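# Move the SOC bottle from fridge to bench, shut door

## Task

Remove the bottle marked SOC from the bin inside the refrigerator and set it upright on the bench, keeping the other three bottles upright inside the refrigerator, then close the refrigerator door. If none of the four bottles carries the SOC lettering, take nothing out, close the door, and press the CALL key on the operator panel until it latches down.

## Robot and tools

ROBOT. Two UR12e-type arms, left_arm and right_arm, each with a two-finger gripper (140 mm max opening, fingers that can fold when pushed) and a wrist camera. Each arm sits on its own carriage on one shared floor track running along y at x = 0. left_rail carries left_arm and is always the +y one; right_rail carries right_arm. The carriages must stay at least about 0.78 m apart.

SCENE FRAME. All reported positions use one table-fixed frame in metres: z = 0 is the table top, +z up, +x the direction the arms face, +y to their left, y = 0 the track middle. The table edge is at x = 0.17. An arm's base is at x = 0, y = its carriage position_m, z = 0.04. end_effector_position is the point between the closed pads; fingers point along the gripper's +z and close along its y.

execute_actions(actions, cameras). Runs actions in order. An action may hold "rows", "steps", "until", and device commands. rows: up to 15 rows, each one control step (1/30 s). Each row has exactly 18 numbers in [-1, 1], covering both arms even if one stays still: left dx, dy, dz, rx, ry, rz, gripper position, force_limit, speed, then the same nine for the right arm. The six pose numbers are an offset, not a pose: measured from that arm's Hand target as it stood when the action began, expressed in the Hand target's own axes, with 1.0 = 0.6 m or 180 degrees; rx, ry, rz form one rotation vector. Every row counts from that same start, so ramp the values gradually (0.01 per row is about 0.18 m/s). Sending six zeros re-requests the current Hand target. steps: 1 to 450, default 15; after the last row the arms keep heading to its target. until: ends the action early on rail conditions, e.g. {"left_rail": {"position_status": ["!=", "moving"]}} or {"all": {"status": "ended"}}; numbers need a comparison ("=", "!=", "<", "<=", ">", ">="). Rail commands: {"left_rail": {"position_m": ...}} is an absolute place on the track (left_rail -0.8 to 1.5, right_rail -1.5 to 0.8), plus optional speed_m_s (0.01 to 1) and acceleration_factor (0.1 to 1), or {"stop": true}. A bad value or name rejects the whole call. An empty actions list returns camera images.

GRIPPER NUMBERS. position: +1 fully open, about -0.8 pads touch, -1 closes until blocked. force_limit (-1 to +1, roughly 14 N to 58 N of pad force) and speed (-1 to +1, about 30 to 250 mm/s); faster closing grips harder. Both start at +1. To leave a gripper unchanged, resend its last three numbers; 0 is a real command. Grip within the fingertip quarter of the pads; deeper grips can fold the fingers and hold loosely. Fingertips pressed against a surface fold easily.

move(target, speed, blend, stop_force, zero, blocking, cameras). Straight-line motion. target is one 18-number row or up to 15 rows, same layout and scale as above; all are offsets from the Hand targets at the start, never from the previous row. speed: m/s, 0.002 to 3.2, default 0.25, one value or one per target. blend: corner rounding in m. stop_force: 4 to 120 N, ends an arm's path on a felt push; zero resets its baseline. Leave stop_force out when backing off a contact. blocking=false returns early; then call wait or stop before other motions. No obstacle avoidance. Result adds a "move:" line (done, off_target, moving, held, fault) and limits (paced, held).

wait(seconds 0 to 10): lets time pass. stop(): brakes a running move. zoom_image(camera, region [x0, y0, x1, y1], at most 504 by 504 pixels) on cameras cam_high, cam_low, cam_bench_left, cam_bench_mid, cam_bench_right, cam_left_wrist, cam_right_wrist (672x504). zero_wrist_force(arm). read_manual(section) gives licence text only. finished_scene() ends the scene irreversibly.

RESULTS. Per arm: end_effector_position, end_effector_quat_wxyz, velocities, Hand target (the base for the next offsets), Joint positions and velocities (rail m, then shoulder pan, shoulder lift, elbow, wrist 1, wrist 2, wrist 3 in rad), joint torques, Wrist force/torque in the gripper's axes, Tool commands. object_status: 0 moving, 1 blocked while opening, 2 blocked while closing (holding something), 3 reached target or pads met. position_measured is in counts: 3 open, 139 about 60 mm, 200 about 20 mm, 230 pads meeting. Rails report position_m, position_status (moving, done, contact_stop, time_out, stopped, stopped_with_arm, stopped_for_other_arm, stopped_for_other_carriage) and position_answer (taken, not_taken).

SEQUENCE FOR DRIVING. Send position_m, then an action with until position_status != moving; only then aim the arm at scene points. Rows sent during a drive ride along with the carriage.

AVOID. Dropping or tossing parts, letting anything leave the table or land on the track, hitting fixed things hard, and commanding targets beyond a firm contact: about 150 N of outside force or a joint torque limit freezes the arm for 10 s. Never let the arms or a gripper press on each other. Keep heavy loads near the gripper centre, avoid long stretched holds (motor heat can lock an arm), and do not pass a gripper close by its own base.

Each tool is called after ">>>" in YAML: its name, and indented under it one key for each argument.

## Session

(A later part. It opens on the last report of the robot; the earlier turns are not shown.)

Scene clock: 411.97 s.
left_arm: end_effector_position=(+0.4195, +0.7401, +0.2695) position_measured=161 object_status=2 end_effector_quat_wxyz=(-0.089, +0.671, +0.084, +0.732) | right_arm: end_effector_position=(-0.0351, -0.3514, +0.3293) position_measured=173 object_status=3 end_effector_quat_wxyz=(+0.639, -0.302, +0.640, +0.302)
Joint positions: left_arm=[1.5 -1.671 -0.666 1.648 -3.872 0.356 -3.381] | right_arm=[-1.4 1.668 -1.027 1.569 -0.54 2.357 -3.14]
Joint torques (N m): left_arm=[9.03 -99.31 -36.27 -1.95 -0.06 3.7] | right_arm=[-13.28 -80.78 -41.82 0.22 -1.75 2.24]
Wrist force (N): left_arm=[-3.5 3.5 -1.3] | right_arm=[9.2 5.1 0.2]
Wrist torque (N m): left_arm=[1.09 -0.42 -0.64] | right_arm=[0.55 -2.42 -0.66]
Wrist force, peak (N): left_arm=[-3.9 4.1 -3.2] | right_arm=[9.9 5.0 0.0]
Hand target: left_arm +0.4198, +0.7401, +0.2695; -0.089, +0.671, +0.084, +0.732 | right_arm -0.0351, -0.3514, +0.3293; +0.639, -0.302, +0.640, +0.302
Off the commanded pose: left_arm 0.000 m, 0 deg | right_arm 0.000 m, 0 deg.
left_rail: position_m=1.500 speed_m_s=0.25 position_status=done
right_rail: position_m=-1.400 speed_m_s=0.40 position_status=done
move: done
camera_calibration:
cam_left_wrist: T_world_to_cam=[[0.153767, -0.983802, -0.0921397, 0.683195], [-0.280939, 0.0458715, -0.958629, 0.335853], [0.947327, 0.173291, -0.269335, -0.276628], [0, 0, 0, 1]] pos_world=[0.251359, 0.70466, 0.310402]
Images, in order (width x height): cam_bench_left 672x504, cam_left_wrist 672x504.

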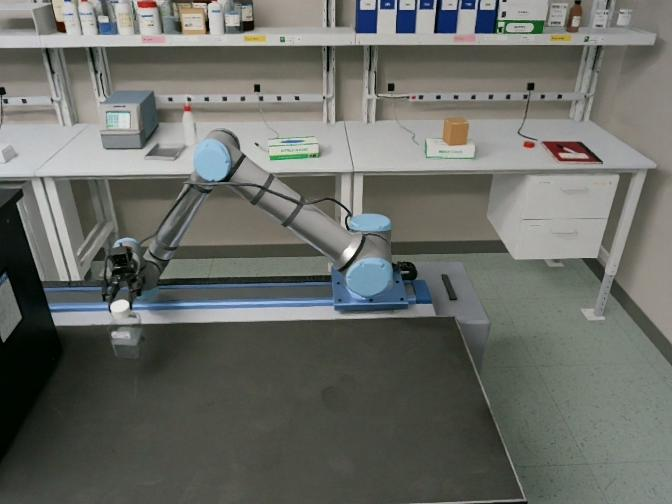

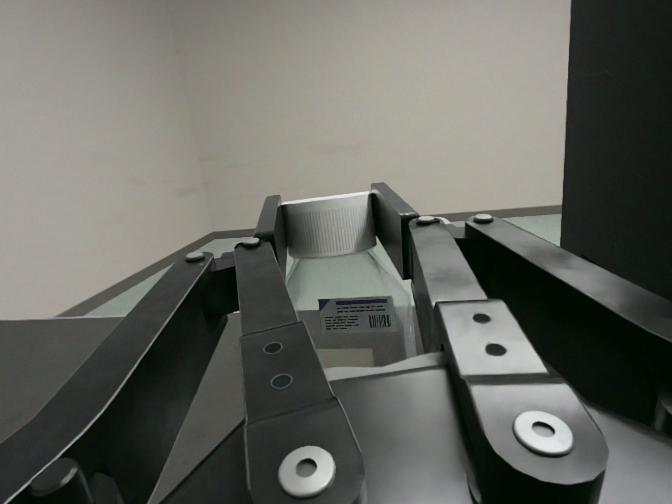

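>>> move:
  target: [-0.15,0,-0.013,0,0,0,-1,0,-1,0,0,0,0,0,0,-0.35,0.5,-1]
  speed: 0.06
  stop_force: 10

>>> move:
  target: [-0.06,0,-0.005,0,0,0,-1,0,-1,0,0,0,0,0,0,-0.35,0.5,-1]
  speed: 0.012
  stop_force: 6
  cameras: ["cam_left_wrist","cam_bench_left"]

Scene clock: 414.27 s.
left_arm: end_effector_position=(+0.4199, +0.7401, +0.2375) position_measured=161 object_status=2 end_effector_quat_wxyz=(-0.089, +0.670, +0.084, +0.732) | right_arm: end_effector_position=(-0.0351, -0.3514, +0.3293) position_measured=173 object_status=3 end_effector_quat_wxyz=(+0.639, -0.302, +0.640, +0.302)
Joint positions: left_arm=[1.5 -1.67 -0.622 1.637 -3.905 0.356 -3.381] | right_arm=[-1.4 1.668 -1.027 1.569 -0.54 2.357 -3.14]
Joint torques (N m): left_arm=[10.06 -124.43 -19.35 2.98 1.62 -1.32] | right_arm=[-16.19 -82.55 -42.4 -0.04 -1.72 2]
Wrist force (N): left_arm=[-3.3 3.4 -1.0] | right_arm=[8.9 5.2 -0.8]
Wrist torque (N m): left_arm=[1.05 -0.40 -0.52] | right_arm=[0.56 -2.38 -0.66]
Wrist force, peak (N): left_arm=[-7.4 2.6 -1.2] | right_arm=[9.6 5.3 -0.1]
Hand target: left_arm +0.4199, +0.7401, +0.2375; -0.089, +0.670, +0.084, +0.732 (not the last commanded pose) | right_arm -0.0351, -0.3514, +0.3293; +0.639, -0.302, +0.640, +0.302
Off the commanded pose: left_arm 0.058 m, 0 deg | right_arm 0.000 m, 0 deg.
left_rail: position_m=1.500 speed_m_s=0.25 position_status=done
right_rail: position_m=-1.400 speed_m_s=0.40 position_status=done
move: held (left_arm; a check stopped the path); limits=held
pose unreachable (left arm): on one or more control steps of this call, first in action 0 (counted from 0), this arm could not follow its commanded pose, so it was not sent that pose on those steps. It may still have moved: this result reports where it is.
cause: moving toward the commanded pose would bring a part of the arm (just beyond joint 5 (wrist 1)) too close to the robot's own body.

Scene clock: 416.07 s.
left_arm: end_effector_position=(+0.4199, +0.7401, +0.2298) position_measured=161 object_status=2 end_effector_quat_wxyz=(-0.089, +0.670, +0.084, +0.732) | right_arm: end_effector_position=(-0.0351, -0.3514, +0.3293) position_measured=173 object_status=3 end_effector_quat_wxyz=(+0.639, -0.302, +0.640, +0.302)
Joint positions: left_arm=[1.5 -1.67 -0.611 1.634 -3.913 0.356 -3.381] | right_arm=[-1.4 1.668 -1.027 1.569 -0.54 2.357 -3.14]
Joint torques (N m): left_arm=[10.38 -123.71 -18.08 3.24 0.12 -2.95] | right_arm=[-16.75 -81.32 -42.63 0.19 -1.87 2.2]
Wrist force (N): left_arm=[-3.5 3.4 -1.0] | right_arm=[9.2 4.6 0.3]
Wrist torque (N m): left_arm=[1.06 -0.39 -0.52] | right_arm=[0.42 -2.41 -0.66]
Wrist force, peak (N): left_arm=[-3.7 4.0 -0.7] | right_arm=[9.4 5.3 -0.5]
Hand target: left_arm +0.4199, +0.7401, +0.2298; -0.089, +0.670, +0.084, +0.732 (not the last commanded pose) | right_arm -0.0351, -0.3514, +0.3293; +0.639, -0.302, +0.640, +0.302
Off the commanded pose: left_arm 0.028 m, 0 deg | right_arm 0.000 m, 0 deg.
left_rail: position_m=1.500 speed_m_s=0.25 position_status=done
right_rail: position_m=-1.400 speed_m_s=0.40 position_status=done
move: held (left_arm; a check stopped the path); limits=held
pose unreachable (left arm): on one or more control steps of this call, first in action 0 (counted from 0), this arm could not follow its commanded pose, so it was not sent that pose on those steps. It may still have moved: this result reports where it is.
cause: moving toward the commanded pose would bring a part of the arm (just beyond joint 5 (wrist 1)) too close to the robot's own body.
camera_calibration:
cam_left_wrist: T_world_to_cam=[[0.153781, -0.983801, -0.092128, 0.679385], [-0.280846, 0.0458734, -0.958656, 0.297867], [0.947353, 0.173296, -0.269242, -0.287623], [0, 0, 0, 1]] pos_world=[0.251659, 0.70456, 0.270702]
Images, in order (width x height): cam_bench_left 672x504, cam_left_wrist 672x504.

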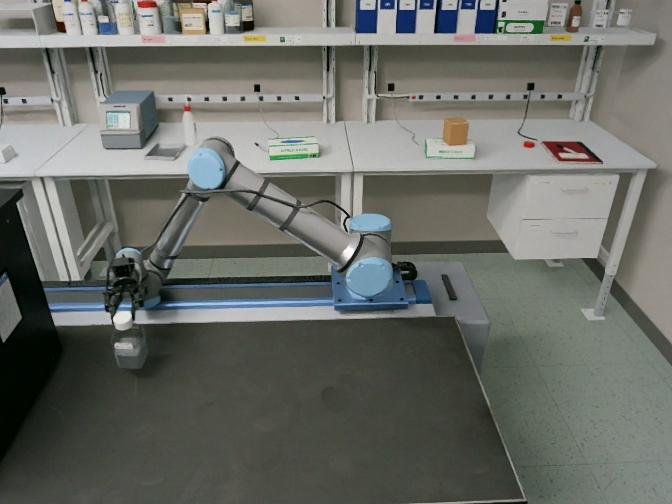

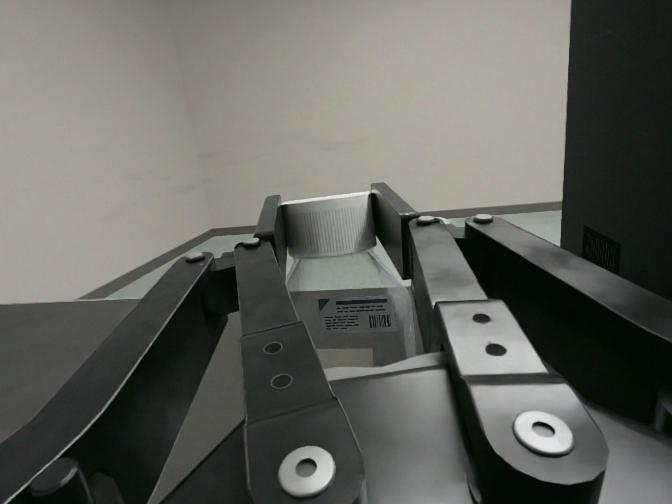

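>>> move:
  target: [0.913,0,0.08,0,0.039,0,-1,0,-1,0,0,0,0,0,0,-0.35,0.5,-1]
  speed: 0.2
  cameras: ["cam_left_wrist","cam_bench_left"]

Scene clock: 421.50 s.
left_arm: end_effector_position=(+0.4197, +0.7417, +0.7796) position_measured=161 object_status=2 end_effector_quat_wxyz=(-0.094, +0.624, +0.078, +0.771) | right_arm: end_effector_position=(-0.0351, -0.3514, +0.3293) position_measured=173 object_status=3 end_effector_quat_wxyz=(+0.639, -0.302, +0.640, +0.302)
Joint positions: left_arm=[1.5 -1.664 -1.201 1.529 -2.901 0.396 -3.677] | right_arm=[-1.4 1.668 -1.027 1.569 -0.54 2.357 -3.14]
Joint torques (N m): left_arm=[12.17 -103.5 -55.19 1.94 4.27 -3.67] | right_arm=[-17.17 -83.38 -41.72 0.14 -1.92 2.09]
Wrist force (N): left_arm=[-3.6 3.3 -2.0] | right_arm=[9.2 4.4 -0.4]
Wrist torque (N m): left_arm=[1.06 -0.35 -0.43] | right_arm=[0.39 -2.44 -0.66]
Wrist force, peak (N): left_arm=[-5.0 3.7 -1.9] | right_arm=[9.6 5.4 -0.2]
Hand target: left_arm +0.4197, +0.7416, +0.7797; -0.094, +0.624, +0.078, +0.771 | right_arm -0.0351, -0.3514, +0.3293; +0.639, -0.302, +0.640, +0.302
Off the commanded pose: left_arm 0.000 m, 0 deg | right_arm 0.000 m, 0 deg.
left_rail: position_m=1.500 speed_m_s=0.25 position_status=done
right_rail: position_m=-1.400 speed_m_s=0.40 position_status=done
move: done
camera_calibration:
cam_left_wrist: T_world_to_cam=[[0.165732, -0.980833, -0.102464, 0.732512], [-0.165448, 0.0747739, -0.98338, 0.77422], [0.972193, 0.17993, -0.149884, -0.248142], [0, 0, 0, 1]] pos_world=[0.247934, 0.705229, 0.799215]
Images, in order (width x height): cam_bench_left 672x504, cam_left_wrist 672x504.

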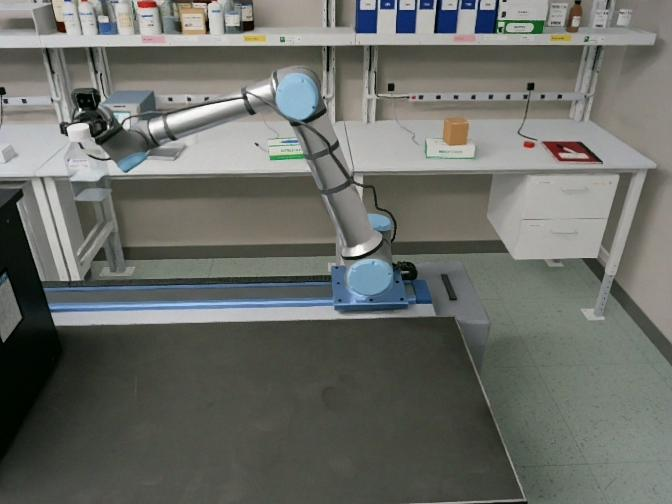

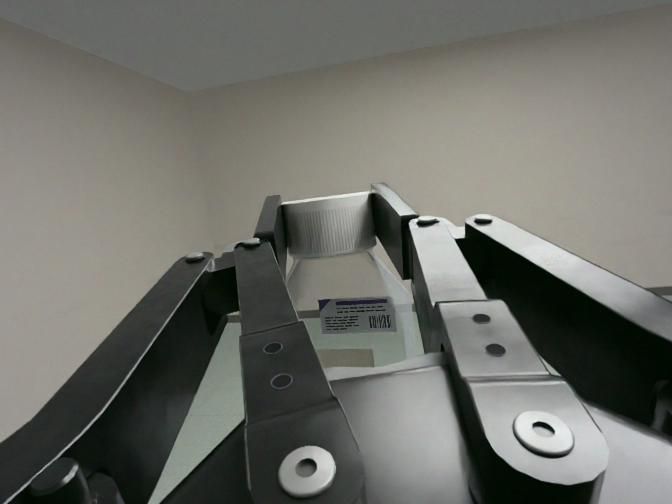

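Drive over the fridge top.

>>> execute_actions:
  actions:
    - {"left_rail":{"position_m":1.03,"speed_m_s":0.25,"acceleration_factor":0.3},"steps":200,"until":{"left_rail":{"position_status":["!=","moving"]}}}
  cameras: ["cam_bench_mid","cam_bench_left","cam_high"]

>>> zoom_image:
  camera: "cam_bench_mid"
  region: [360, 60, 560, 260]

>>> zoom_image:
  camera: "cam_high"
  region: [180, 404, 340, 504]

Scene clock: 424.60 s.
left_arm: end_effector_position=(+0.4198, +0.2716, +0.7797) position_measured=161 object_status=2 end_effector_quat_wxyz=(-0.094, +0.624, +0.078, +0.771) | right_arm: end_effector_position=(-0.0351, -0.3514, +0.3293) position_measured=173 object_status=3 end_effector_quat_wxyz=(+0.639, -0.302, +0.640, +0.302)
Joint positions: left_arm=[1.03 -1.664 -1.201 1.529 -2.901 0.396 -3.677] | right_arm=[-1.4 1.668 -1.027 1.569 -0.54 2.357 -3.14]
Joint torques (N m): left_arm=[-7.13 -80.48 -50.26 -1.07 1.71 -3.49] | right_arm=[-15.6 -81.77 -40.63 0.18 -1.72 1.86]
Wrist force (N): left_arm=[-3.4 3.7 -2.3] | right_arm=[9.2 5.0 -0.2]
Wrist torque (N m): left_arm=[1.15 -0.43 -0.42] | right_arm=[0.53 -2.42 -0.66]
Wrist force, peak (N): left_arm=[-3.9 4.6 -2.2] | right_arm=[9.5 5.2 0.2]
Hand target: left_arm +0.4197, +0.2716, +0.7797; -0.094, +0.624, +0.078, +0.771 | right_arm -0.0351, -0.3514, +0.3293; +0.639, -0.302, +0.640, +0.302
Tool commands: left_gripper/position=-1.0 left_gripper/force_limit=+0.0 left_gripper/speed=-1.0 right_gripper/position=-0.35 right_gripper/force_limit=+0.5 right_gripper/speed=-1.0
Off the commanded pose: left_arm 0.000 m, 0 deg | right_arm 0.000 m, 0 deg.
left_rail: position_m=1.030 speed_m_s=0.25 position_status=done
right_rail: position_m=-1.400 speed_m_s=0.40 position_status=done
Images, in order (width x height): cam_high 672x504, cam_bench_left 672x504, cam_bench_mid 672x504.

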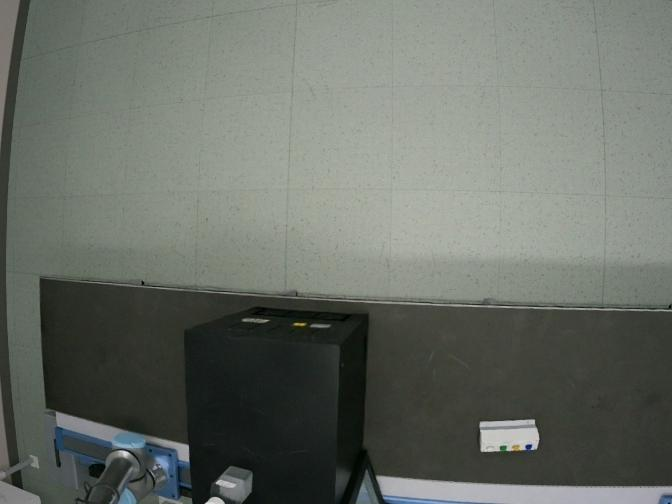

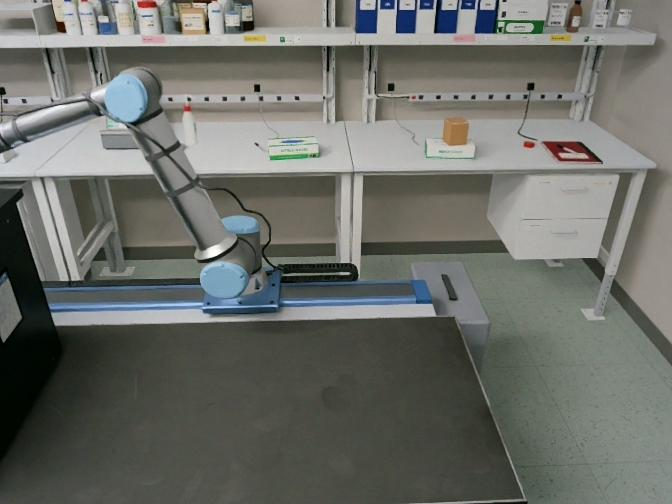

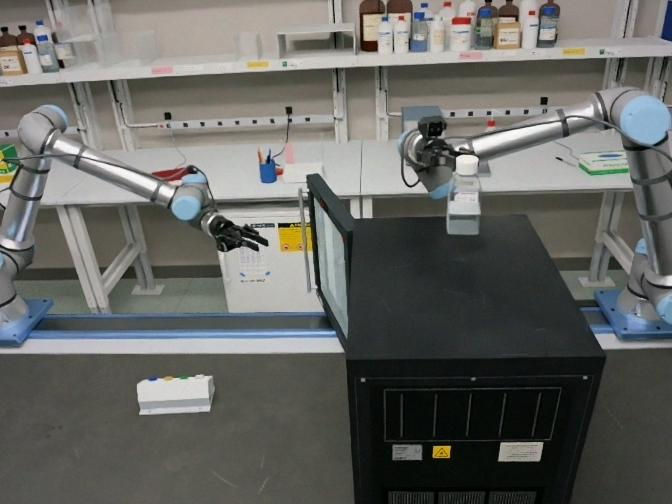

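Scaled by 2.520 from the camera's 672x504 image, which has a finer 960x720 frame.

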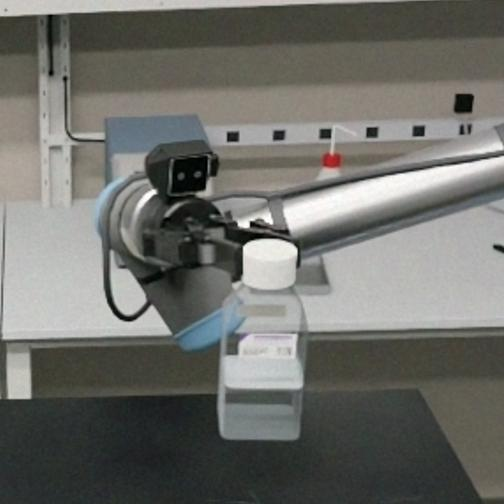

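Scaled by 3.150 from the camera's 672x504 image, which has a finer 960x720 frame.

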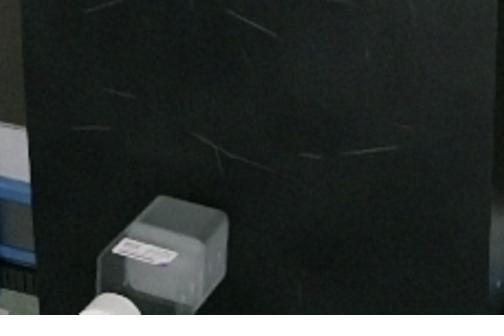

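>>> move:
  target: [-0.09,0,-0.019,0,0,0,-1,0,-1,0,0,0,0,0,0,-0.35,0.5,-1]
  speed: 0.06
  stop_force: 10

>>> move:
  target: [-0.08,0,-0.017,0,0,0,-1,0,-1,0,0,0,0,0,0,-0.35,0.5,-1]
  speed: 0.012
  stop_force: 8
  cameras: ["cam_left_wrist","cam_bench_mid"]

Scene clock: 427.70 s.
left_arm: end_effector_position=(+0.4199, +0.2714, +0.7297) position_measured=161 object_status=2 end_effector_quat_wxyz=(-0.094, +0.624, +0.078, +0.771) | right_arm: end_effector_position=(-0.0351, -0.3514, +0.3293) position_measured=173 object_status=3 end_effector_quat_wxyz=(+0.639, -0.302, +0.640, +0.302)
Joint positions: left_arm=[1.03 -1.664 -1.172 1.581 -2.981 0.396 -3.678] | right_arm=[-1.4 1.668 -1.027 1.569 -0.54 2.357 -3.14]
Joint torques (N m): left_arm=[10.97 -103.18 -55.19 1.45 3.05 -0.24] | right_arm=[-15.84 -81.82 -40.6 0.42 -1.86 1.86]
Wrist force (N): left_arm=[-3.7 3.7 -1.9] | right_arm=[8.7 4.7 -0.6]
Wrist torque (N m): left_arm=[1.18 -0.37 -0.40] | right_arm=[0.46 -2.33 -0.66]
Wrist force, peak (N): left_arm=[32.0 6.8 -3.4] | right_arm=[9.3 5.4 0.0]
Hand target: left_arm +0.4199, +0.2714, +0.7297; -0.094, +0.624, +0.078, +0.771 (not the last commanded pose) | right_arm -0.0351, -0.3514, +0.3293; +0.639, -0.302, +0.640, +0.302
Off the commanded pose: left_arm 0.005 m, 0 deg | right_arm 0.000 m, 0 deg.
left_rail: position_m=1.030 speed_m_s=0.25 position_status=done
right_rail: position_m=-1.400 speed_m_s=0.40 position_status=done
move: contact (left_arm)

Scene clock: 429.03 s.
left_arm: end_effector_position=(+0.4199, +0.2715, +0.7292) position_measured=161 object_status=2 end_effector_quat_wxyz=(-0.094, +0.624, +0.078, +0.771) | right_arm: end_effector_position=(-0.0351, -0.3514, +0.3293) position_measured=173 object_status=3 end_effector_quat_wxyz=(+0.639, -0.302, +0.640, +0.302)
Joint positions: left_arm=[1.03 -1.664 -1.171 1.581 -2.982 0.396 -3.678] | right_arm=[-1.4 1.668 -1.027 1.569 -0.54 2.357 -3.14]
Joint torques (N m): left_arm=[12.23 -98.94 -51.74 1.05 -0.45 -0.5] | right_arm=[-15.54 -81.91 -40.7 -0.02 -1.81 1.89]
Wrist force (N): left_arm=[3.2 4.3 -2.6] | right_arm=[9.2 4.9 -0.2]
Wrist torque (N m): left_arm=[1.16 -0.10 -0.40] | right_arm=[0.50 -2.41 -0.66]
Wrist force, peak (N): left_arm=[12.4 5.1 -1.8] | right_arm=[9.8 5.1 -0.4]
Hand target: left_arm +0.4199, +0.2715, +0.7292; -0.094, +0.624, +0.078, +0.771 (not the last commanded pose) | right_arm -0.0351, -0.3514, +0.3293; +0.639, -0.302, +0.640, +0.302
Off the commanded pose: left_arm 0.049 m, 0 deg | right_arm 0.000 m, 0 deg.
left_rail: position_m=1.030 speed_m_s=0.25 position_status=done
right_rail: position_m=-1.400 speed_m_s=0.40 position_status=done
move: contact (left_arm)
camera_calibration:
cam_left_wrist: T_world_to_cam=[[0.165583, -0.980878, -0.102279, 0.266026], [-0.165102, 0.0746761, -0.983445, 0.759738], [0.972277, 0.179729, -0.14958, -0.171503], [0, 0, 0, 1]] pos_world=[0.248133, 0.235028, 0.748716]
Images, in order (width x height): cam_bench_mid 672x504, cam_left_wrist 672x504.

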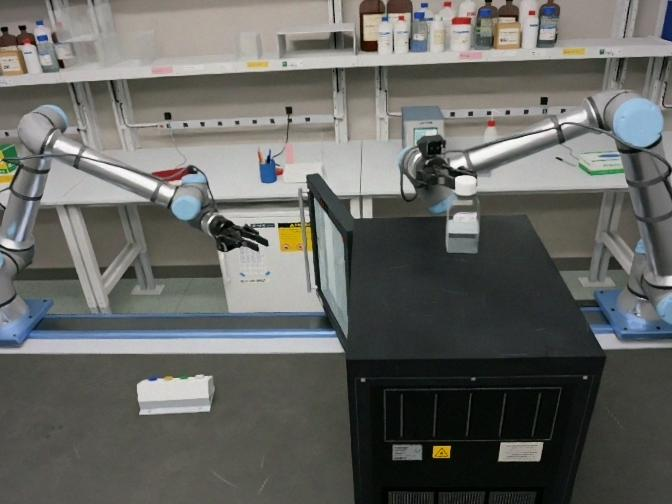

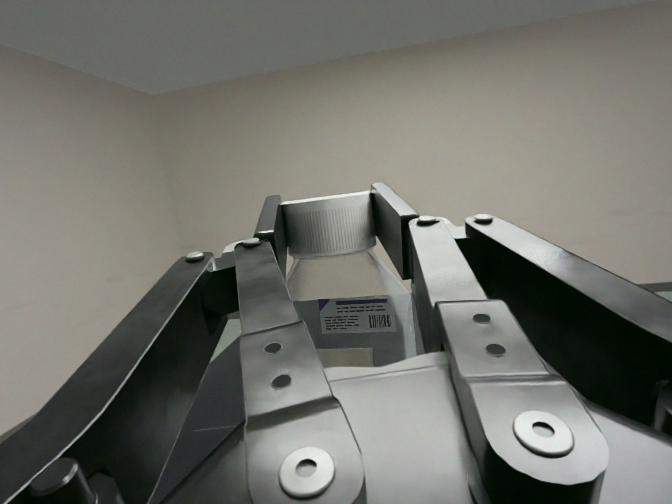

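>>> move:
  target: [-0.03,0,-0.006,0,0,0,-1,0,-1,0,0,0,0,0,0,-0.35,0.5,-1]
  speed: 0.006
  stop_force: 18

>>> zoom_image:
  camera: "cam_bench_mid"
  region: [400, 140, 540, 280]

Scene clock: 430.67 s.
left_arm: end_effector_position=(+0.4199, +0.2715, +0.7286) position_measured=161 object_status=2 end_effector_quat_wxyz=(-0.094, +0.624, +0.078, +0.771) | right_arm: end_effector_position=(-0.0351, -0.3514, +0.3293) position_measured=173 object_status=3 end_effector_quat_wxyz=(+0.639, -0.302, +0.640, +0.302)
Joint positions: left_arm=[1.03 -1.664 -1.171 1.582 -2.983 0.396 -3.678] | right_arm=[-1.4 1.668 -1.027 1.569 -0.54 2.357 -3.14]
Joint torques (N m): left_arm=[13.81 -84.03 -42.22 -0.86 -1.06 -1.87] | right_arm=[-15.7 -82.81 -41.19 0.22 -1.73 2.02]
Wrist force (N): left_arm=[23.9 7.3 -3.2] | right_arm=[9.1 4.9 -0.1]
Wrist torque (N m): left_arm=[1.27 0.45 -0.45] | right_arm=[0.50 -2.40 -0.66]
Wrist force, peak (N): left_arm=[28.6 7.5 -2.9] | right_arm=[9.7 4.5 -0.1]
Hand target: left_arm +0.4199, +0.2715, +0.7286; -0.094, +0.624, +0.078, +0.771 (not the last commanded pose) | right_arm -0.0351, -0.3514, +0.3293; +0.639, -0.302, +0.640, +0.302
Off the commanded pose: left_arm 0.018 m, 0 deg | right_arm 0.000 m, 0 deg.
left_rail: position_m=1.030 speed_m_s=0.25 position_status=done
right_rail: position_m=-1.400 speed_m_s=0.40 position_status=done
move: contact (left_arm)

Scaled by 3.600 from the camera's 672x504 image, which has a finer 960x720 frame.
This view is cut from an older image: the scene may have changed since it was taken.

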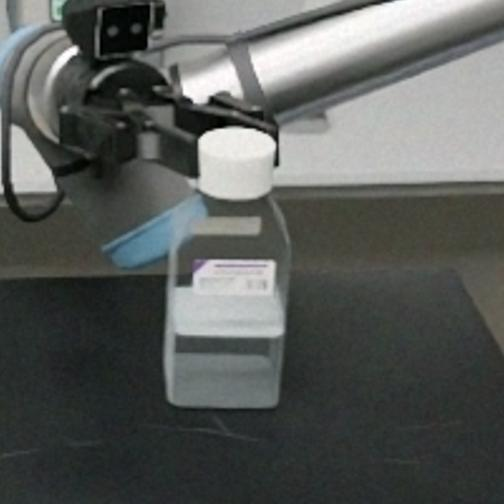

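>>> execute_actions:
  actions:
    - {"rows":[[0,0,0,0,0,0,-0.15,0,-1,0,0,0,0,0,0,-0.35,0.5,-1]],"steps":40}
  cameras: ["cam_left_wrist"]

>>> zoom_image:
  camera: "cam_left_wrist"
  region: [240, 180, 460, 380]

Scene clock: 455.67 s.
left_arm: end_effector_position=(+0.4199, +0.2715, +0.7286) position_measured=148 object_status=3 end_effector_quat_wxyz=(-0.094, +0.624, +0.078, +0.771) | right_arm: end_effector_position=(-0.0351, -0.3514, +0.3293) position_measured=173 object_status=3 end_effector_quat_wxyz=(+0.639, -0.302, +0.640, +0.302)
Joint positions: left_arm=[1.03 -1.664 -1.171 1.582 -2.983 0.396 -3.678] | right_arm=[-1.4 1.668 -1.027 1.569 -0.54 2.357 -3.14]
Joint torques (N m): left_arm=[3.21 -86.27 -41.56 -0.83 3.23 -3.4] | right_arm=[-13.91 -83.94 -40.77 0.09 -1.6 2.17]
Wrist force (N): left_arm=[0.2 4.2 -1.1] | right_arm=[9.1 4.6 -0.5]
Wrist torque (N m): left_arm=[1.30 -0.31 -0.39] | right_arm=[0.43 -2.43 -0.66]
Wrist force, peak (N): left_arm=[25.4 7.2 -2.6] | right_arm=[9.8 5.0 -0.3]
Hand target: left_arm +0.4199, +0.2715, +0.7286; -0.094, +0.624, +0.078, +0.771 | right_arm -0.0351, -0.3514, +0.3293; +0.639, -0.302, +0.640, +0.302
Off the commanded pose: left_arm 0.000 m, 0 deg | right_arm 0.000 m, 0 deg.
left_rail: position_m=1.030 speed_m_s=0.25 position_status=done
right_rail: position_m=-1.400 speed_m_s=0.40 position_status=done
camera_calibration:
cam_left_wrist: T_world_to_cam=[[0.165605, -0.980893, -0.102102, 0.265938], [-0.165166, 0.0744829, -0.983449, 0.759303], [0.972263, 0.179728, -0.149675, -0.17152], [0, 0, 0, 1]] pos_world=[0.248133, 0.235129, 0.748217]
Images, in order (width x height): cam_left_wrist 672x504.

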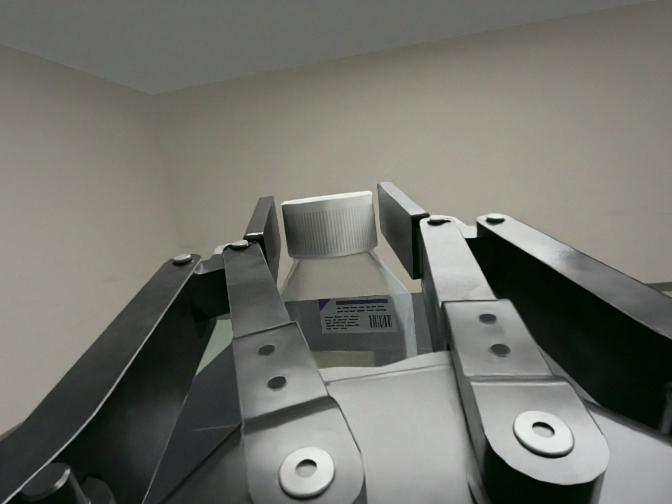

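Scaled by 2.291 from the camera's 672x504 image, which has a finer 960x720 frame.

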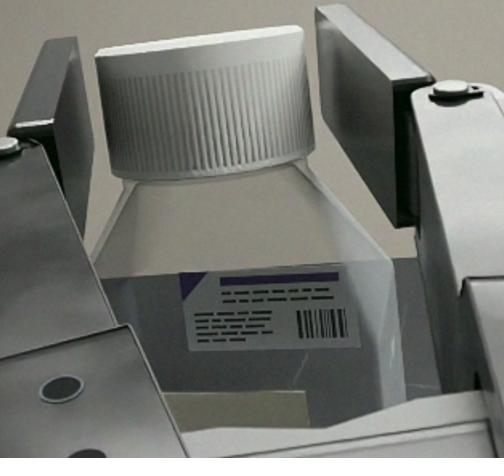

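>>> move:
  target: [0.05,0,-0.3,0,0,0,0.2,0,-1,0,0,0,0,0,0,-0.35,0.5,-1]
  speed: 0.1
  cameras: ["cam_left_wrist"]

>>> zoom_image:
  camera: "cam_left_wrist"
  region: [260, 200, 420, 360]

Scene clock: 458.37 s.
left_arm: end_effector_position=(+0.2434, +0.2273, +0.7206) position_measured=104 object_status=3 end_effector_quat_wxyz=(-0.094, +0.624, +0.078, +0.771) end_effector_velocity=(-0.003, -0.001, +0.001) end_effector_angular_velocity=(-0.001, +0.001, -0.001) | right_arm: end_effector_position=(-0.0351, -0.3514, +0.3293) position_measured=173 object_status=3 end_effector_quat_wxyz=(+0.639, -0.302, +0.640, +0.302)
Joint positions: left_arm=[1.03 -1.858 -1.067 1.459 -3.137 0.569 -3.484] | right_arm=[-1.4 1.668 -1.027 1.569 -0.54 2.357 -3.14]
Joint velocities: left_arm=[0 -0.003 0.002 -0.005 -0.001 0.002 0.003] | right_arm=[within noise]
Joint torques (N m): left_arm=[-19.69 -84.6 -52.86 -3.29 2.59 3.75] | right_arm=[-14.9 -84.68 -40.63 -0.02 -2.22 1.86]
Wrist force (N): left_arm=[0.6 3.3 -1.4] | right_arm=[9.3 4.8 0.0]
Wrist torque (N m): left_arm=[1.09 -0.28 -0.63] | right_arm=[0.47 -2.45 -0.66]
Wrist force, peak (N): left_arm=[0.4 4.6 -1.6] | right_arm=[9.7 5.1 0.0]
Hand target: left_arm +0.2431, +0.2272, +0.7205; -0.094, +0.624, +0.078, +0.771 | right_arm -0.0351, -0.3514, +0.3293; +0.639, -0.302, +0.640, +0.302
Off the commanded pose: left_arm 0.000 m, 0 deg | right_arm 0.000 m, 0 deg.
left_rail: position_m=1.030 speed_m_s=0.25 position_status=done
right_rail: position_m=-1.400 speed_m_s=0.40 position_status=done
move: done
camera_calibration:
cam_left_wrist: T_world_to_cam=[[0.165608, -0.980894, -0.102085, 0.250874], [-0.165163, 0.0744659, -0.983451, 0.725489], [0.972263, 0.179728, -0.149675, 0.00683353], [0, 0, 0, 1]] pos_world=[0.0716331, 0.190829, 0.740117]
Images, in order (width x height): cam_left_wrist 672x504.

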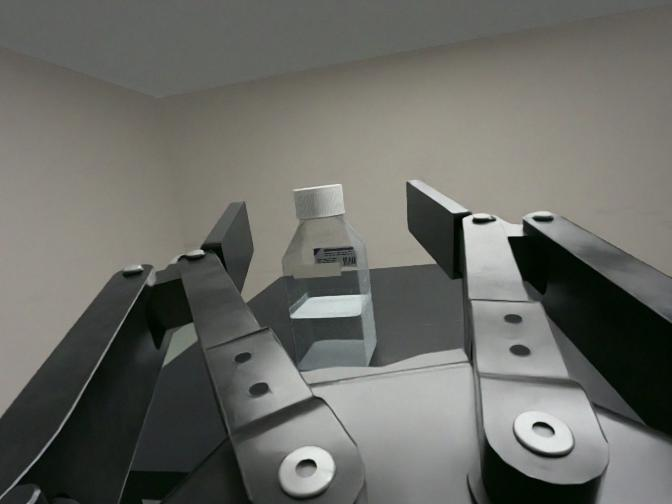

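Scaled by 3.150 from the camera's 672x504 image, which has a finer 960x720 frame.

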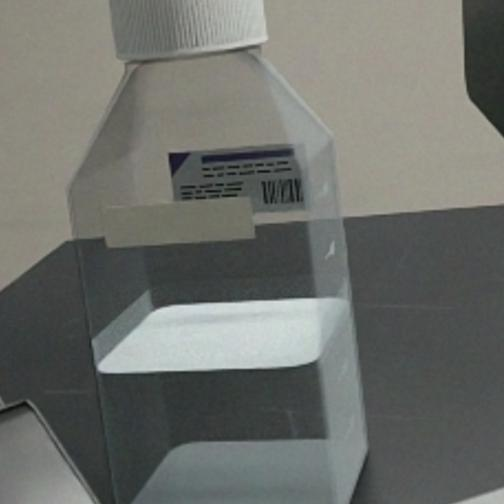

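>>> execute_actions:
  actions:
    - {"left_rail":{"position_m":1.33},"steps":200,"until":{"left_rail":{"position_status":["!=","moving"]}}}

>>> move:
  target: [-0.1,0,-0.02,-0.1304,0,-0.0277,-1,0,-1,0,0,0,0,0,0,-0.35,0.5,-1]
  speed: 0.15
  cameras: ["cam_left_wrist"]

Scene clock: 461.73 s.
left_arm: end_effector_position=(+0.2431, +0.5272, +0.7205) position_measured=104 object_status=3 end_effector_quat_wxyz=(-0.094, +0.624, +0.078, +0.771) | right_arm: end_effector_position=(-0.0351, -0.3514, +0.3293) position_measured=173 object_status=3 end_effector_quat_wxyz=(+0.639, -0.302, +0.640, +0.302)
Joint positions: left_arm=[1.33 -1.859 -1.067 1.459 -3.137 0.57 -3.483] | right_arm=[-1.4 1.668 -1.027 1.569 -0.54 2.357 -3.14]
Joint torques (N m): left_arm=[-6.67 -106.04 -40.76 -1.07 1.79 4.13] | right_arm=[-16.59 -84.5 -40.43 -0.12 -1.93 2.23]
Wrist force (N): left_arm=[0.9 3.4 -1.6] | right_arm=[9.1 5.1 -0.4]
Wrist torque (N m): left_arm=[1.10 -0.34 -0.63] | right_arm=[0.54 -2.41 -0.66]
Wrist force, peak (N): left_arm=[0.8 5.0 -2.4] | right_arm=[9.8 4.9 0.0]
Hand target: left_arm +0.2431, +0.5272, +0.7205; -0.094, +0.624, +0.078, +0.771 | right_arm -0.0351, -0.3514, +0.3293; +0.639, -0.302, +0.640, +0.302
Tool commands: left_gripper/position=+0.2 left_gripper/force_limit=+0.0 left_gripper/speed=-1.0 right_gripper/position=-0.35 right_gripper/force_limit=+0.5 right_gripper/speed=-1.0
Off the commanded pose: left_arm 0.000 m, 0 deg | right_arm 0.000 m, 0 deg.
left_rail: position_m=1.330 speed_m_s=0.25 position_status=done
right_rail: position_m=-1.400 speed_m_s=0.40 position_status=done

Scene clock: 464.83 s.
left_arm: end_effector_position=(+0.2439, +0.5272, +0.6594) position_measured=232 object_status=0 end_effector_quat_wxyz=(+0.068, +0.627, -0.053, +0.775) | right_arm: end_effector_position=(-0.0351, -0.3514, +0.3293) position_measured=173 object_status=3 end_effector_quat_wxyz=(+0.639, -0.302, +0.640, +0.302)
Joint positions: left_arm=[1.33 -1.918 -1.322 1.878 -2.807 0.272 -4.017] | right_arm=[-1.4 1.668 -1.027 1.569 -0.54 2.357 -3.14]
Joint torques (N m): left_arm=[13.22 -84.38 -36.27 -0.27 1.01 -3.6] | right_arm=[-16.08 -83.51 -40.15 0.31 -1.81 2.11]
Wrist force (N): left_arm=[1.0 3.1 -1.9] | right_arm=[9.3 4.9 -0.2]
Wrist torque (N m): left_arm=[0.93 -0.46 -0.44] | right_arm=[0.50 -2.44 -0.65]
Wrist force, peak (N): left_arm=[1.1 4.4 -1.5] | right_arm=[9.2 5.6 -0.1]
Hand target: left_arm +0.2439, +0.5272, +0.6594; +0.068, +0.627, -0.053, +0.775 | right_arm -0.0351, -0.3514, +0.3293; +0.639, -0.302, +0.640, +0.302
Off the commanded pose: left_arm 0.000 m, 0 deg | right_arm 0.000 m, 0 deg.
left_rail: position_m=1.330 speed_m_s=0.25 position_status=done
right_rail: position_m=-1.400 speed_m_s=0.40 position_status=done
move: done
camera_calibration:
cam_left_wrist: T_world_to_cam=[[-0.247465, -0.963452, -0.102574, 0.630668], [-0.11934, 0.135369, -0.983582, 0.599843], [0.961519, -0.231161, -0.148477, 0.161857], [0, 0, 0, 1]] pos_world=[0.0720248, 0.563833, 0.678717]
Images, in order (width x height): cam_left_wrist 672x504.

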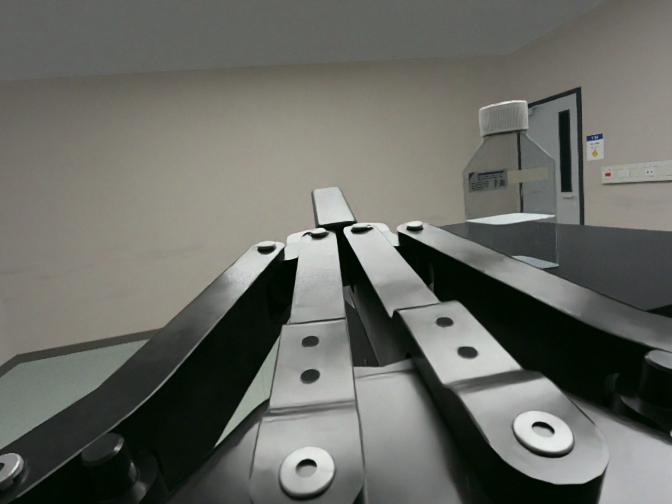

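>>> zoom_image:
  camera: "cam_left_wrist"
  region: [440, 90, 580, 230]

Scaled by 3.600 from the camera's 672x504 image, which has a finer 960x720 frame.

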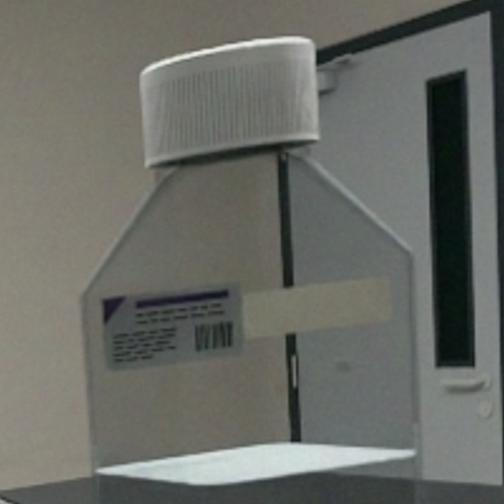

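>>> execute_actions:
  actions: []
  cameras: ["cam_bench_mid","cam_low","cam_bench_left"]

>>> zoom_image:
  camera: "cam_bench_mid"
  region: [435, 160, 495, 260]

>>> zoom_image:
  camera: "cam_low"
  region: [350, 60, 470, 150]

Scene clock: 466.17 s.
left_arm: end_effector_position=(+0.2439, +0.5272, +0.6594) position_measured=232 object_status=3 end_effector_quat_wxyz=(+0.068, +0.627, -0.053, +0.775) | right_arm: end_effector_position=(-0.0351, -0.3514, +0.3293) position_measured=173 object_status=3 end_effector_quat_wxyz=(+0.639, -0.302, +0.640, +0.302)
Joint positions: left_arm=[1.33 -1.918 -1.322 1.878 -2.807 0.272 -4.017] | right_arm=[-1.4 1.668 -1.027 1.569 -0.54 2.357 -3.14]
Joint velocities: within noise
Joint torques (N m): left_arm=[13.49 -86.05 -35.6 -0.36 0.37 -3.8] | right_arm=[-16.6 -85.01 -39.73 0.28 -1.9 2.24]
Wrist force (N): left_arm=[1.0 3.0 -1.9] | right_arm=[9.0 5.0 -0.5]
Wrist torque (N m): left_arm=[0.90 -0.44 -0.43] | right_arm=[0.53 -2.38 -0.66]
Wrist force, peak (N): left_arm=[0.9 3.2 -2.1] | right_arm=[9.7 4.8 -0.3]
Hand target: left_arm +0.2439, +0.5272, +0.6594; +0.068, +0.627, -0.053, +0.775 | right_arm -0.0351, -0.3514, +0.3293; +0.639, -0.302, +0.640, +0.302
Tool commands: left_gripper/position=-1.0 left_gripper/force_limit=+0.0 left_gripper/speed=-1.0 right_gripper/position=-0.35 right_gripper/force_limit=+0.5 right_gripper/speed=-1.0
Off the commanded pose: left_arm 0.000 m, 0 deg | right_arm 0.000 m, 0 deg.
left_rail: position_m=1.330 speed_m_s=0.25 position_status=done
right_rail: position_m=-1.400 speed_m_s=0.40 position_status=done
Images, in order (width x height): cam_low 672x504, cam_bench_left 672x504, cam_bench_mid 672x504.

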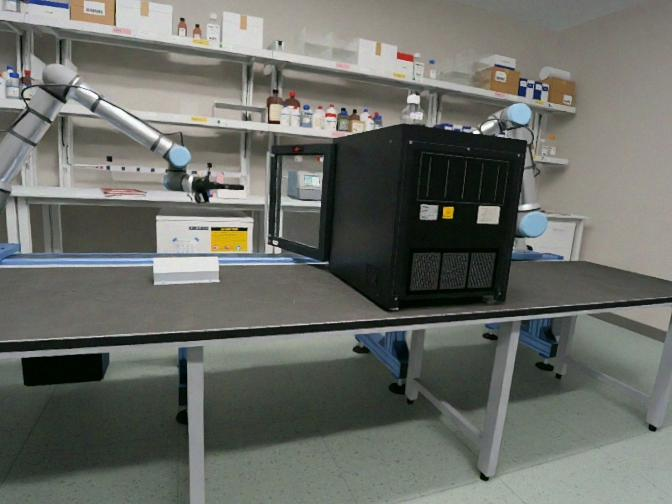

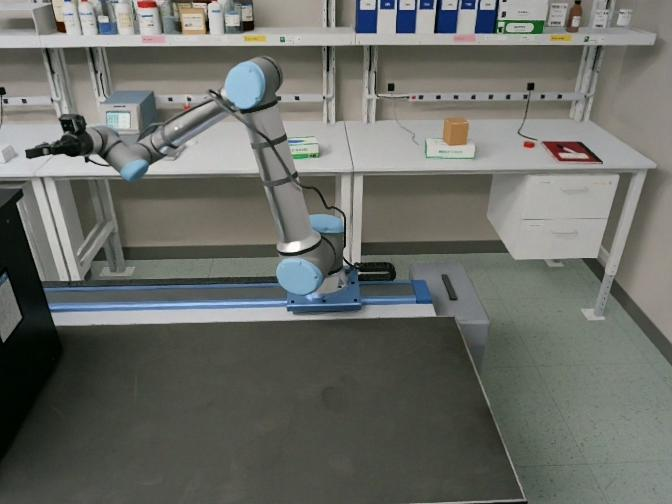

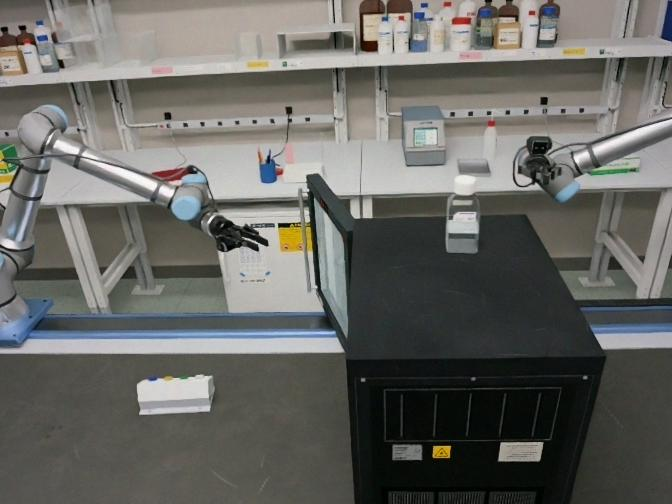

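Scaled by 5.040 from the camera's 672x504 image, which has a finer 960x720 frame.

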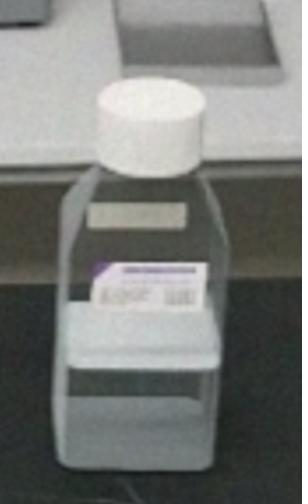

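Scaled by 4.200 from the camera's 672x504 image, which has a finer 960x720 frame.

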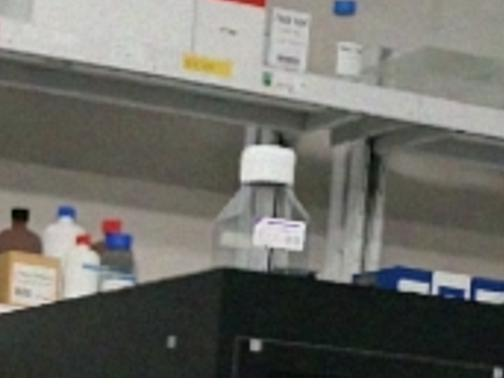

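>>> move:
  target: [0.0995,0,0.0212,0.1304,0,0.0277,0.2,0,-1,0,0,0,0,0,0,-0.35,0.5,-1]
  speed: 0.15

>>> execute_actions:
  actions:
    - {"left_rail":{"position_m":1.03},"steps":200,"until":{"left_rail":{"position_status":["!=","moving"]}}}

>>> move:
  target: [-0.05,0,0.3,0,0,0,0.2,0,-1,0,0,0,0,0,0,-0.35,0.5,-1]
  speed: 0.1
  cameras: ["cam_left_wrist"]

Scene clock: 469.57 s.
left_arm: end_effector_position=(+0.2438, +0.5274, +0.7204) position_measured=104 object_status=0 end_effector_quat_wxyz=(-0.094, +0.624, +0.078, +0.771) | right_arm: end_effector_position=(-0.0351, -0.3514, +0.3293) position_measured=173 object_status=3 end_effector_quat_wxyz=(+0.639, -0.302, +0.640, +0.302)
Joint positions: left_arm=[1.33 -1.858 -1.067 1.459 -3.137 0.569 -3.484] | right_arm=[-1.4 1.668 -1.027 1.569 -0.54 2.357 -3.14]
Joint torques (N m): left_arm=[11.88 -82.54 -51.89 -2.95 3.03 4.27] | right_arm=[-14.03 -84.28 -41.22 0.23 -1.76 1.86]
Wrist force (N): left_arm=[0.6 3.4 -2.2] | right_arm=[8.8 5.0 0.2]
Wrist torque (N m): left_arm=[1.10 -0.29 -0.62] | right_arm=[0.51 -2.33 -0.66]
Wrist force, peak (N): left_arm=[0.8 4.2 -1.8] | right_arm=[10.0 4.8 -0.2]
Hand target: left_arm +0.2438, +0.5274, +0.7204; -0.094, +0.624, +0.078, +0.771 | right_arm -0.0351, -0.3514, +0.3293; +0.639, -0.302, +0.640, +0.302
Off the commanded pose: left_arm 0.000 m, 0 deg | right_arm 0.000 m, 0 deg.
left_rail: position_m=1.330 speed_m_s=0.25 position_status=done
right_rail: position_m=-1.400 speed_m_s=0.40 position_status=done
move: done

Scene clock: 471.70 s.
left_arm: end_effector_position=(+0.2438, +0.2274, +0.7204) position_measured=104 object_status=3 end_effector_quat_wxyz=(-0.094, +0.624, +0.078, +0.771) | right_arm: end_effector_position=(-0.0351, -0.3514, +0.3293) position_measured=173 object_status=3 end_effector_quat_wxyz=(+0.639, -0.302, +0.640, +0.302)
Joint positions: left_arm=[1.03 -1.858 -1.067 1.459 -3.137 0.569 -3.484] | right_arm=[-1.4 1.668 -1.027 1.569 -0.54 2.357 -3.14]
Joint torques (N m): left_arm=[7.37 -91.54 -47.95 0.19 0.87 3.97] | right_arm=[-15.9 -84.21 -39.3 0.24 -1.59 2.23]
Wrist force (N): left_arm=[0.7 3.5 -1.7] | right_arm=[9.1 4.6 0.0]
Wrist torque (N m): left_arm=[1.13 -0.29 -0.63] | right_arm=[0.45 -2.43 -0.66]
Wrist force, peak (N): left_arm=[1.4 4.0 -2.0] | right_arm=[9.6 5.1 -0.5]
Hand target: left_arm +0.2438, +0.2274, +0.7204; -0.094, +0.624, +0.078, +0.771 | right_arm -0.0351, -0.3514, +0.3293; +0.639, -0.302, +0.640, +0.302
Tool commands: left_gripper/position=+0.2 left_gripper/force_limit=+0.0 left_gripper/speed=-1.0 right_gripper/position=-0.35 right_gripper/force_limit=+0.5 right_gripper/speed=-1.0
Off the commanded pose: left_arm 0.000 m, 0 deg | right_arm 0.000 m, 0 deg.
left_rail: position_m=1.030 speed_m_s=0.25 position_status=done
right_rail: position_m=-1.400 speed_m_s=0.40 position_status=done

Scene clock: 474.13 s.
left_arm: end_effector_position=(+0.4205, +0.2717, +0.7285) position_measured=104 object_status=3 end_effector_quat_wxyz=(-0.094, +0.624, +0.078, +0.771) | right_arm: end_effector_position=(-0.0351, -0.3514, +0.3293) position_measured=173 object_status=3 end_effector_quat_wxyz=(+0.639, -0.302, +0.640, +0.302)
Joint positions: left_arm=[1.03 -1.663 -1.171 1.582 -2.983 0.396 -3.679] | right_arm=[-1.4 1.668 -1.027 1.569 -0.54 2.357 -3.14]
Joint torques (N m): left_arm=[17.66 -99.25 -37.12 1.22 -0.17 -3.59] | right_arm=[-14.5 -84.11 -39.29 0.15 -1.82 2.07]
Wrist force (N): left_arm=[0.5 3.7 -1.0] | right_arm=[9.1 5.0 0.5]
Wrist torque (N m): left_arm=[1.19 -0.36 -0.40] | right_arm=[0.52 -2.41 -0.66]
Wrist force, peak (N): left_arm=[0.7 4.5 -1.9] | right_arm=[9.4 5.2 -0.3]
Hand target: left_arm +0.4207, +0.2717, +0.7285; -0.094, +0.624, +0.078, +0.771 | right_arm -0.0351, -0.3514, +0.3293; +0.639, -0.302, +0.640, +0.302
Off the commanded pose: left_arm 0.000 m, 0 deg | right_arm 0.000 m, 0 deg.
left_rail: position_m=1.030 speed_m_s=0.25 position_status=done
right_rail: position_m=-1.400 speed_m_s=0.40 position_status=done
move: done
camera_calibration:
cam_left_wrist: T_world_to_cam=[[0.165595, -0.980895, -0.102099, 0.265917], [-0.165261, 0.0744641, -0.983435, 0.759215], [0.972248, 0.179725, -0.149773, -0.172074], [0, 0, 0, 1]] pos_world=[0.248733, 0.235229, 0.748016]
Images, in order (width x height): cam_left_wrist 672x504.

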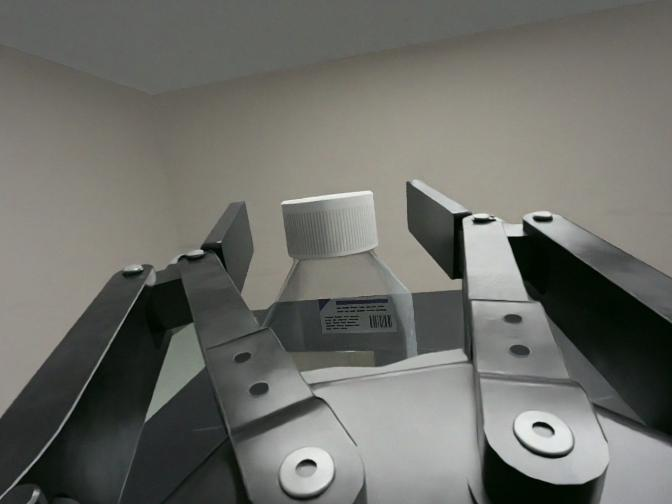

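>>> execute_actions:
  actions:
    - {"rows":[[0,0,0,0,0,0,-1,0,-1,0,0,0,0,0,0,-0.35,0.5,-1]],"steps":75}

>>> move:
  target:
    - [0.093,-0.097,0.0445,0,0,0,-1,0,-1,0,0,0,0,0,0,-0.35,0.5,-1]
    - [0.093,-0.097,0.0445,0.489,0,0.104,-1,0,-1,0,0,0,0,0,0,-0.35,0.5,-1]
  speed: 0.15
  cameras: ["cam_left_wrist","cam_bench_mid"]

Scene clock: 477.30 s.
left_arm: end_effector_position=(+0.4207, +0.2717, +0.7285) position_measured=161 object_status=2 end_effector_quat_wxyz=(-0.094, +0.624, +0.078, +0.771) | right_arm: end_effector_position=(-0.0351, -0.3514, +0.3293) position_measured=173 object_status=3 end_effector_quat_wxyz=(+0.639, -0.302, +0.640, +0.302)
Joint positions: left_arm=[1.03 -1.663 -1.171 1.582 -2.982 0.395 -3.679] | right_arm=[-1.4 1.668 -1.027 1.569 -0.54 2.357 -3.14]
Joint torques (N m): left_arm=[14.22 -100.78 -37.56 -1.32 2.03 -3.11] | right_arm=[-14.56 -84.08 -40.14 0.5 -1.44 2.39]
Wrist force (N): left_arm=[0.5 5.1 -2.5] | right_arm=[9.3 4.8 -0.1]
Wrist torque (N m): left_arm=[1.31 -0.38 -0.46] | right_arm=[0.47 -2.45 -0.66]
Wrist force, peak (N): left_arm=[0.6 5.3 -2.5] | right_arm=[9.4 5.1 -0.5]
Hand target: left_arm +0.4207, +0.2717, +0.7285; -0.094, +0.624, +0.078, +0.771 | right_arm -0.0351, -0.3514, +0.3293; +0.639, -0.302, +0.640, +0.302
Off the commanded pose: left_arm 0.000 m, 0 deg | right_arm 0.000 m, 0 deg.
left_rail: position_m=1.030 speed_m_s=0.25 position_status=done
right_rail: position_m=-1.400 speed_m_s=0.40 position_status=done

Scene clock: 491.03 s.
left_arm: end_effector_position=(+0.4204, +0.3317, +0.7881) position_measured=161 object_status=2 end_effector_quat_wxyz=(-0.364, +0.556, +0.296, +0.686) | right_arm: end_effector_position=(-0.0351, -0.3514, +0.3293) position_measured=173 object_status=3 end_effector_quat_wxyz=(+0.639, -0.302, +0.640, +0.302)
Joint positions: left_arm=[1.03 -1.51 -0.878 1.036 -3.039 0.932 -3.301] | right_arm=[-1.4 1.668 -1.027 1.569 -0.54 2.357 -3.14]
Joint torques (N m): left_arm=[1.15 -112.32 -46.95 1.82 0.88 0.37] | right_arm=[-13.81 -84.41 -40.12 0.03 -1.78 1.92]
Wrist force (N): left_arm=[-2.5 3.1 -2.4] | right_arm=[8.9 4.6 0.1]
Wrist torque (N m): left_arm=[1.08 -0.60 -0.57] | right_arm=[0.45 -2.38 -0.65]
Wrist force, peak (N): left_arm=[-4.6 6.6 -1.2] | right_arm=[9.8 5.1 -0.5]
Hand target: left_arm +0.4204, +0.3317, +0.7881; -0.364, +0.556, +0.296, +0.686 (not the last commanded pose) | right_arm -0.0351, -0.3514, +0.3293; +0.639, -0.302, +0.640, +0.302
Tool commands: left_gripper/position=-1.0 left_gripper/force_limit=+0.003922 left_gripper/speed=-1.0 right_gripper/position=-0.35 right_gripper/force_limit=+0.5 right_gripper/speed=-1.0
Off the commanded pose: left_arm 0.000 m, 48 deg | right_arm 0.000 m, 0 deg.
FORCE FAULT: contact force on the left arm reached its limit, and that arm stopped for 10 seconds. The contact can be on any part of that arm, not only on its tool. That arm's remaining commands of this call were not run. That arm's target is now where it stood when the stop ended, not its last command. That arm accepts commands again.
left_rail: position_m=1.030 speed_m_s=0.25 position_status=done
right_rail: position_m=-1.400 speed_m_s=0.40 position_status=done
move: fault (left_arm); path passed 1 of 2 targets
camera_calibration:
cam_left_wrist: T_world_to_cam=[[0.777901, -0.619838, -0.103298, -0.045354], [-0.174204, -0.0547766, -0.983185, 0.859842], [0.603757, 0.782816, -0.150589, -0.218382], [0, 0, 0, 1]] pos_world=[0.316918, 0.18994, 0.807813]
Images, in order (width x height): cam_bench_mid 672x504, cam_left_wrist 672x504.

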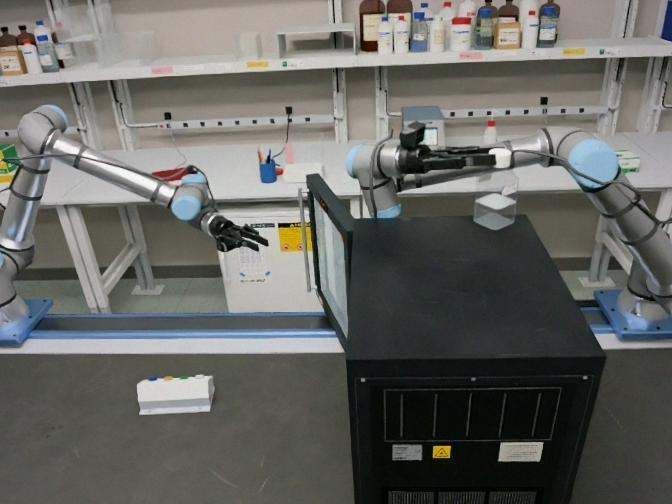

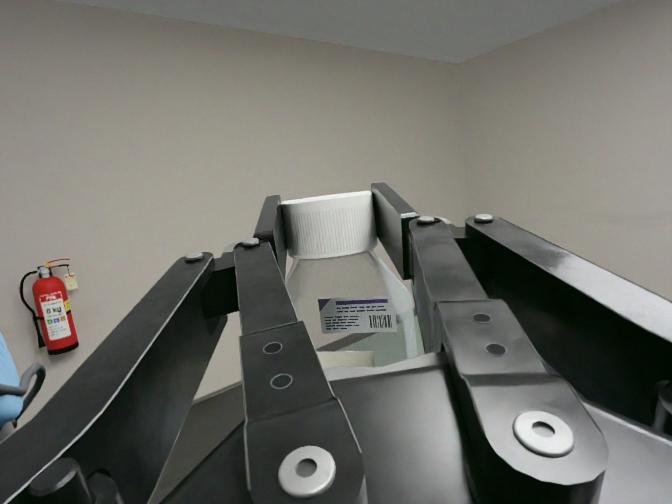

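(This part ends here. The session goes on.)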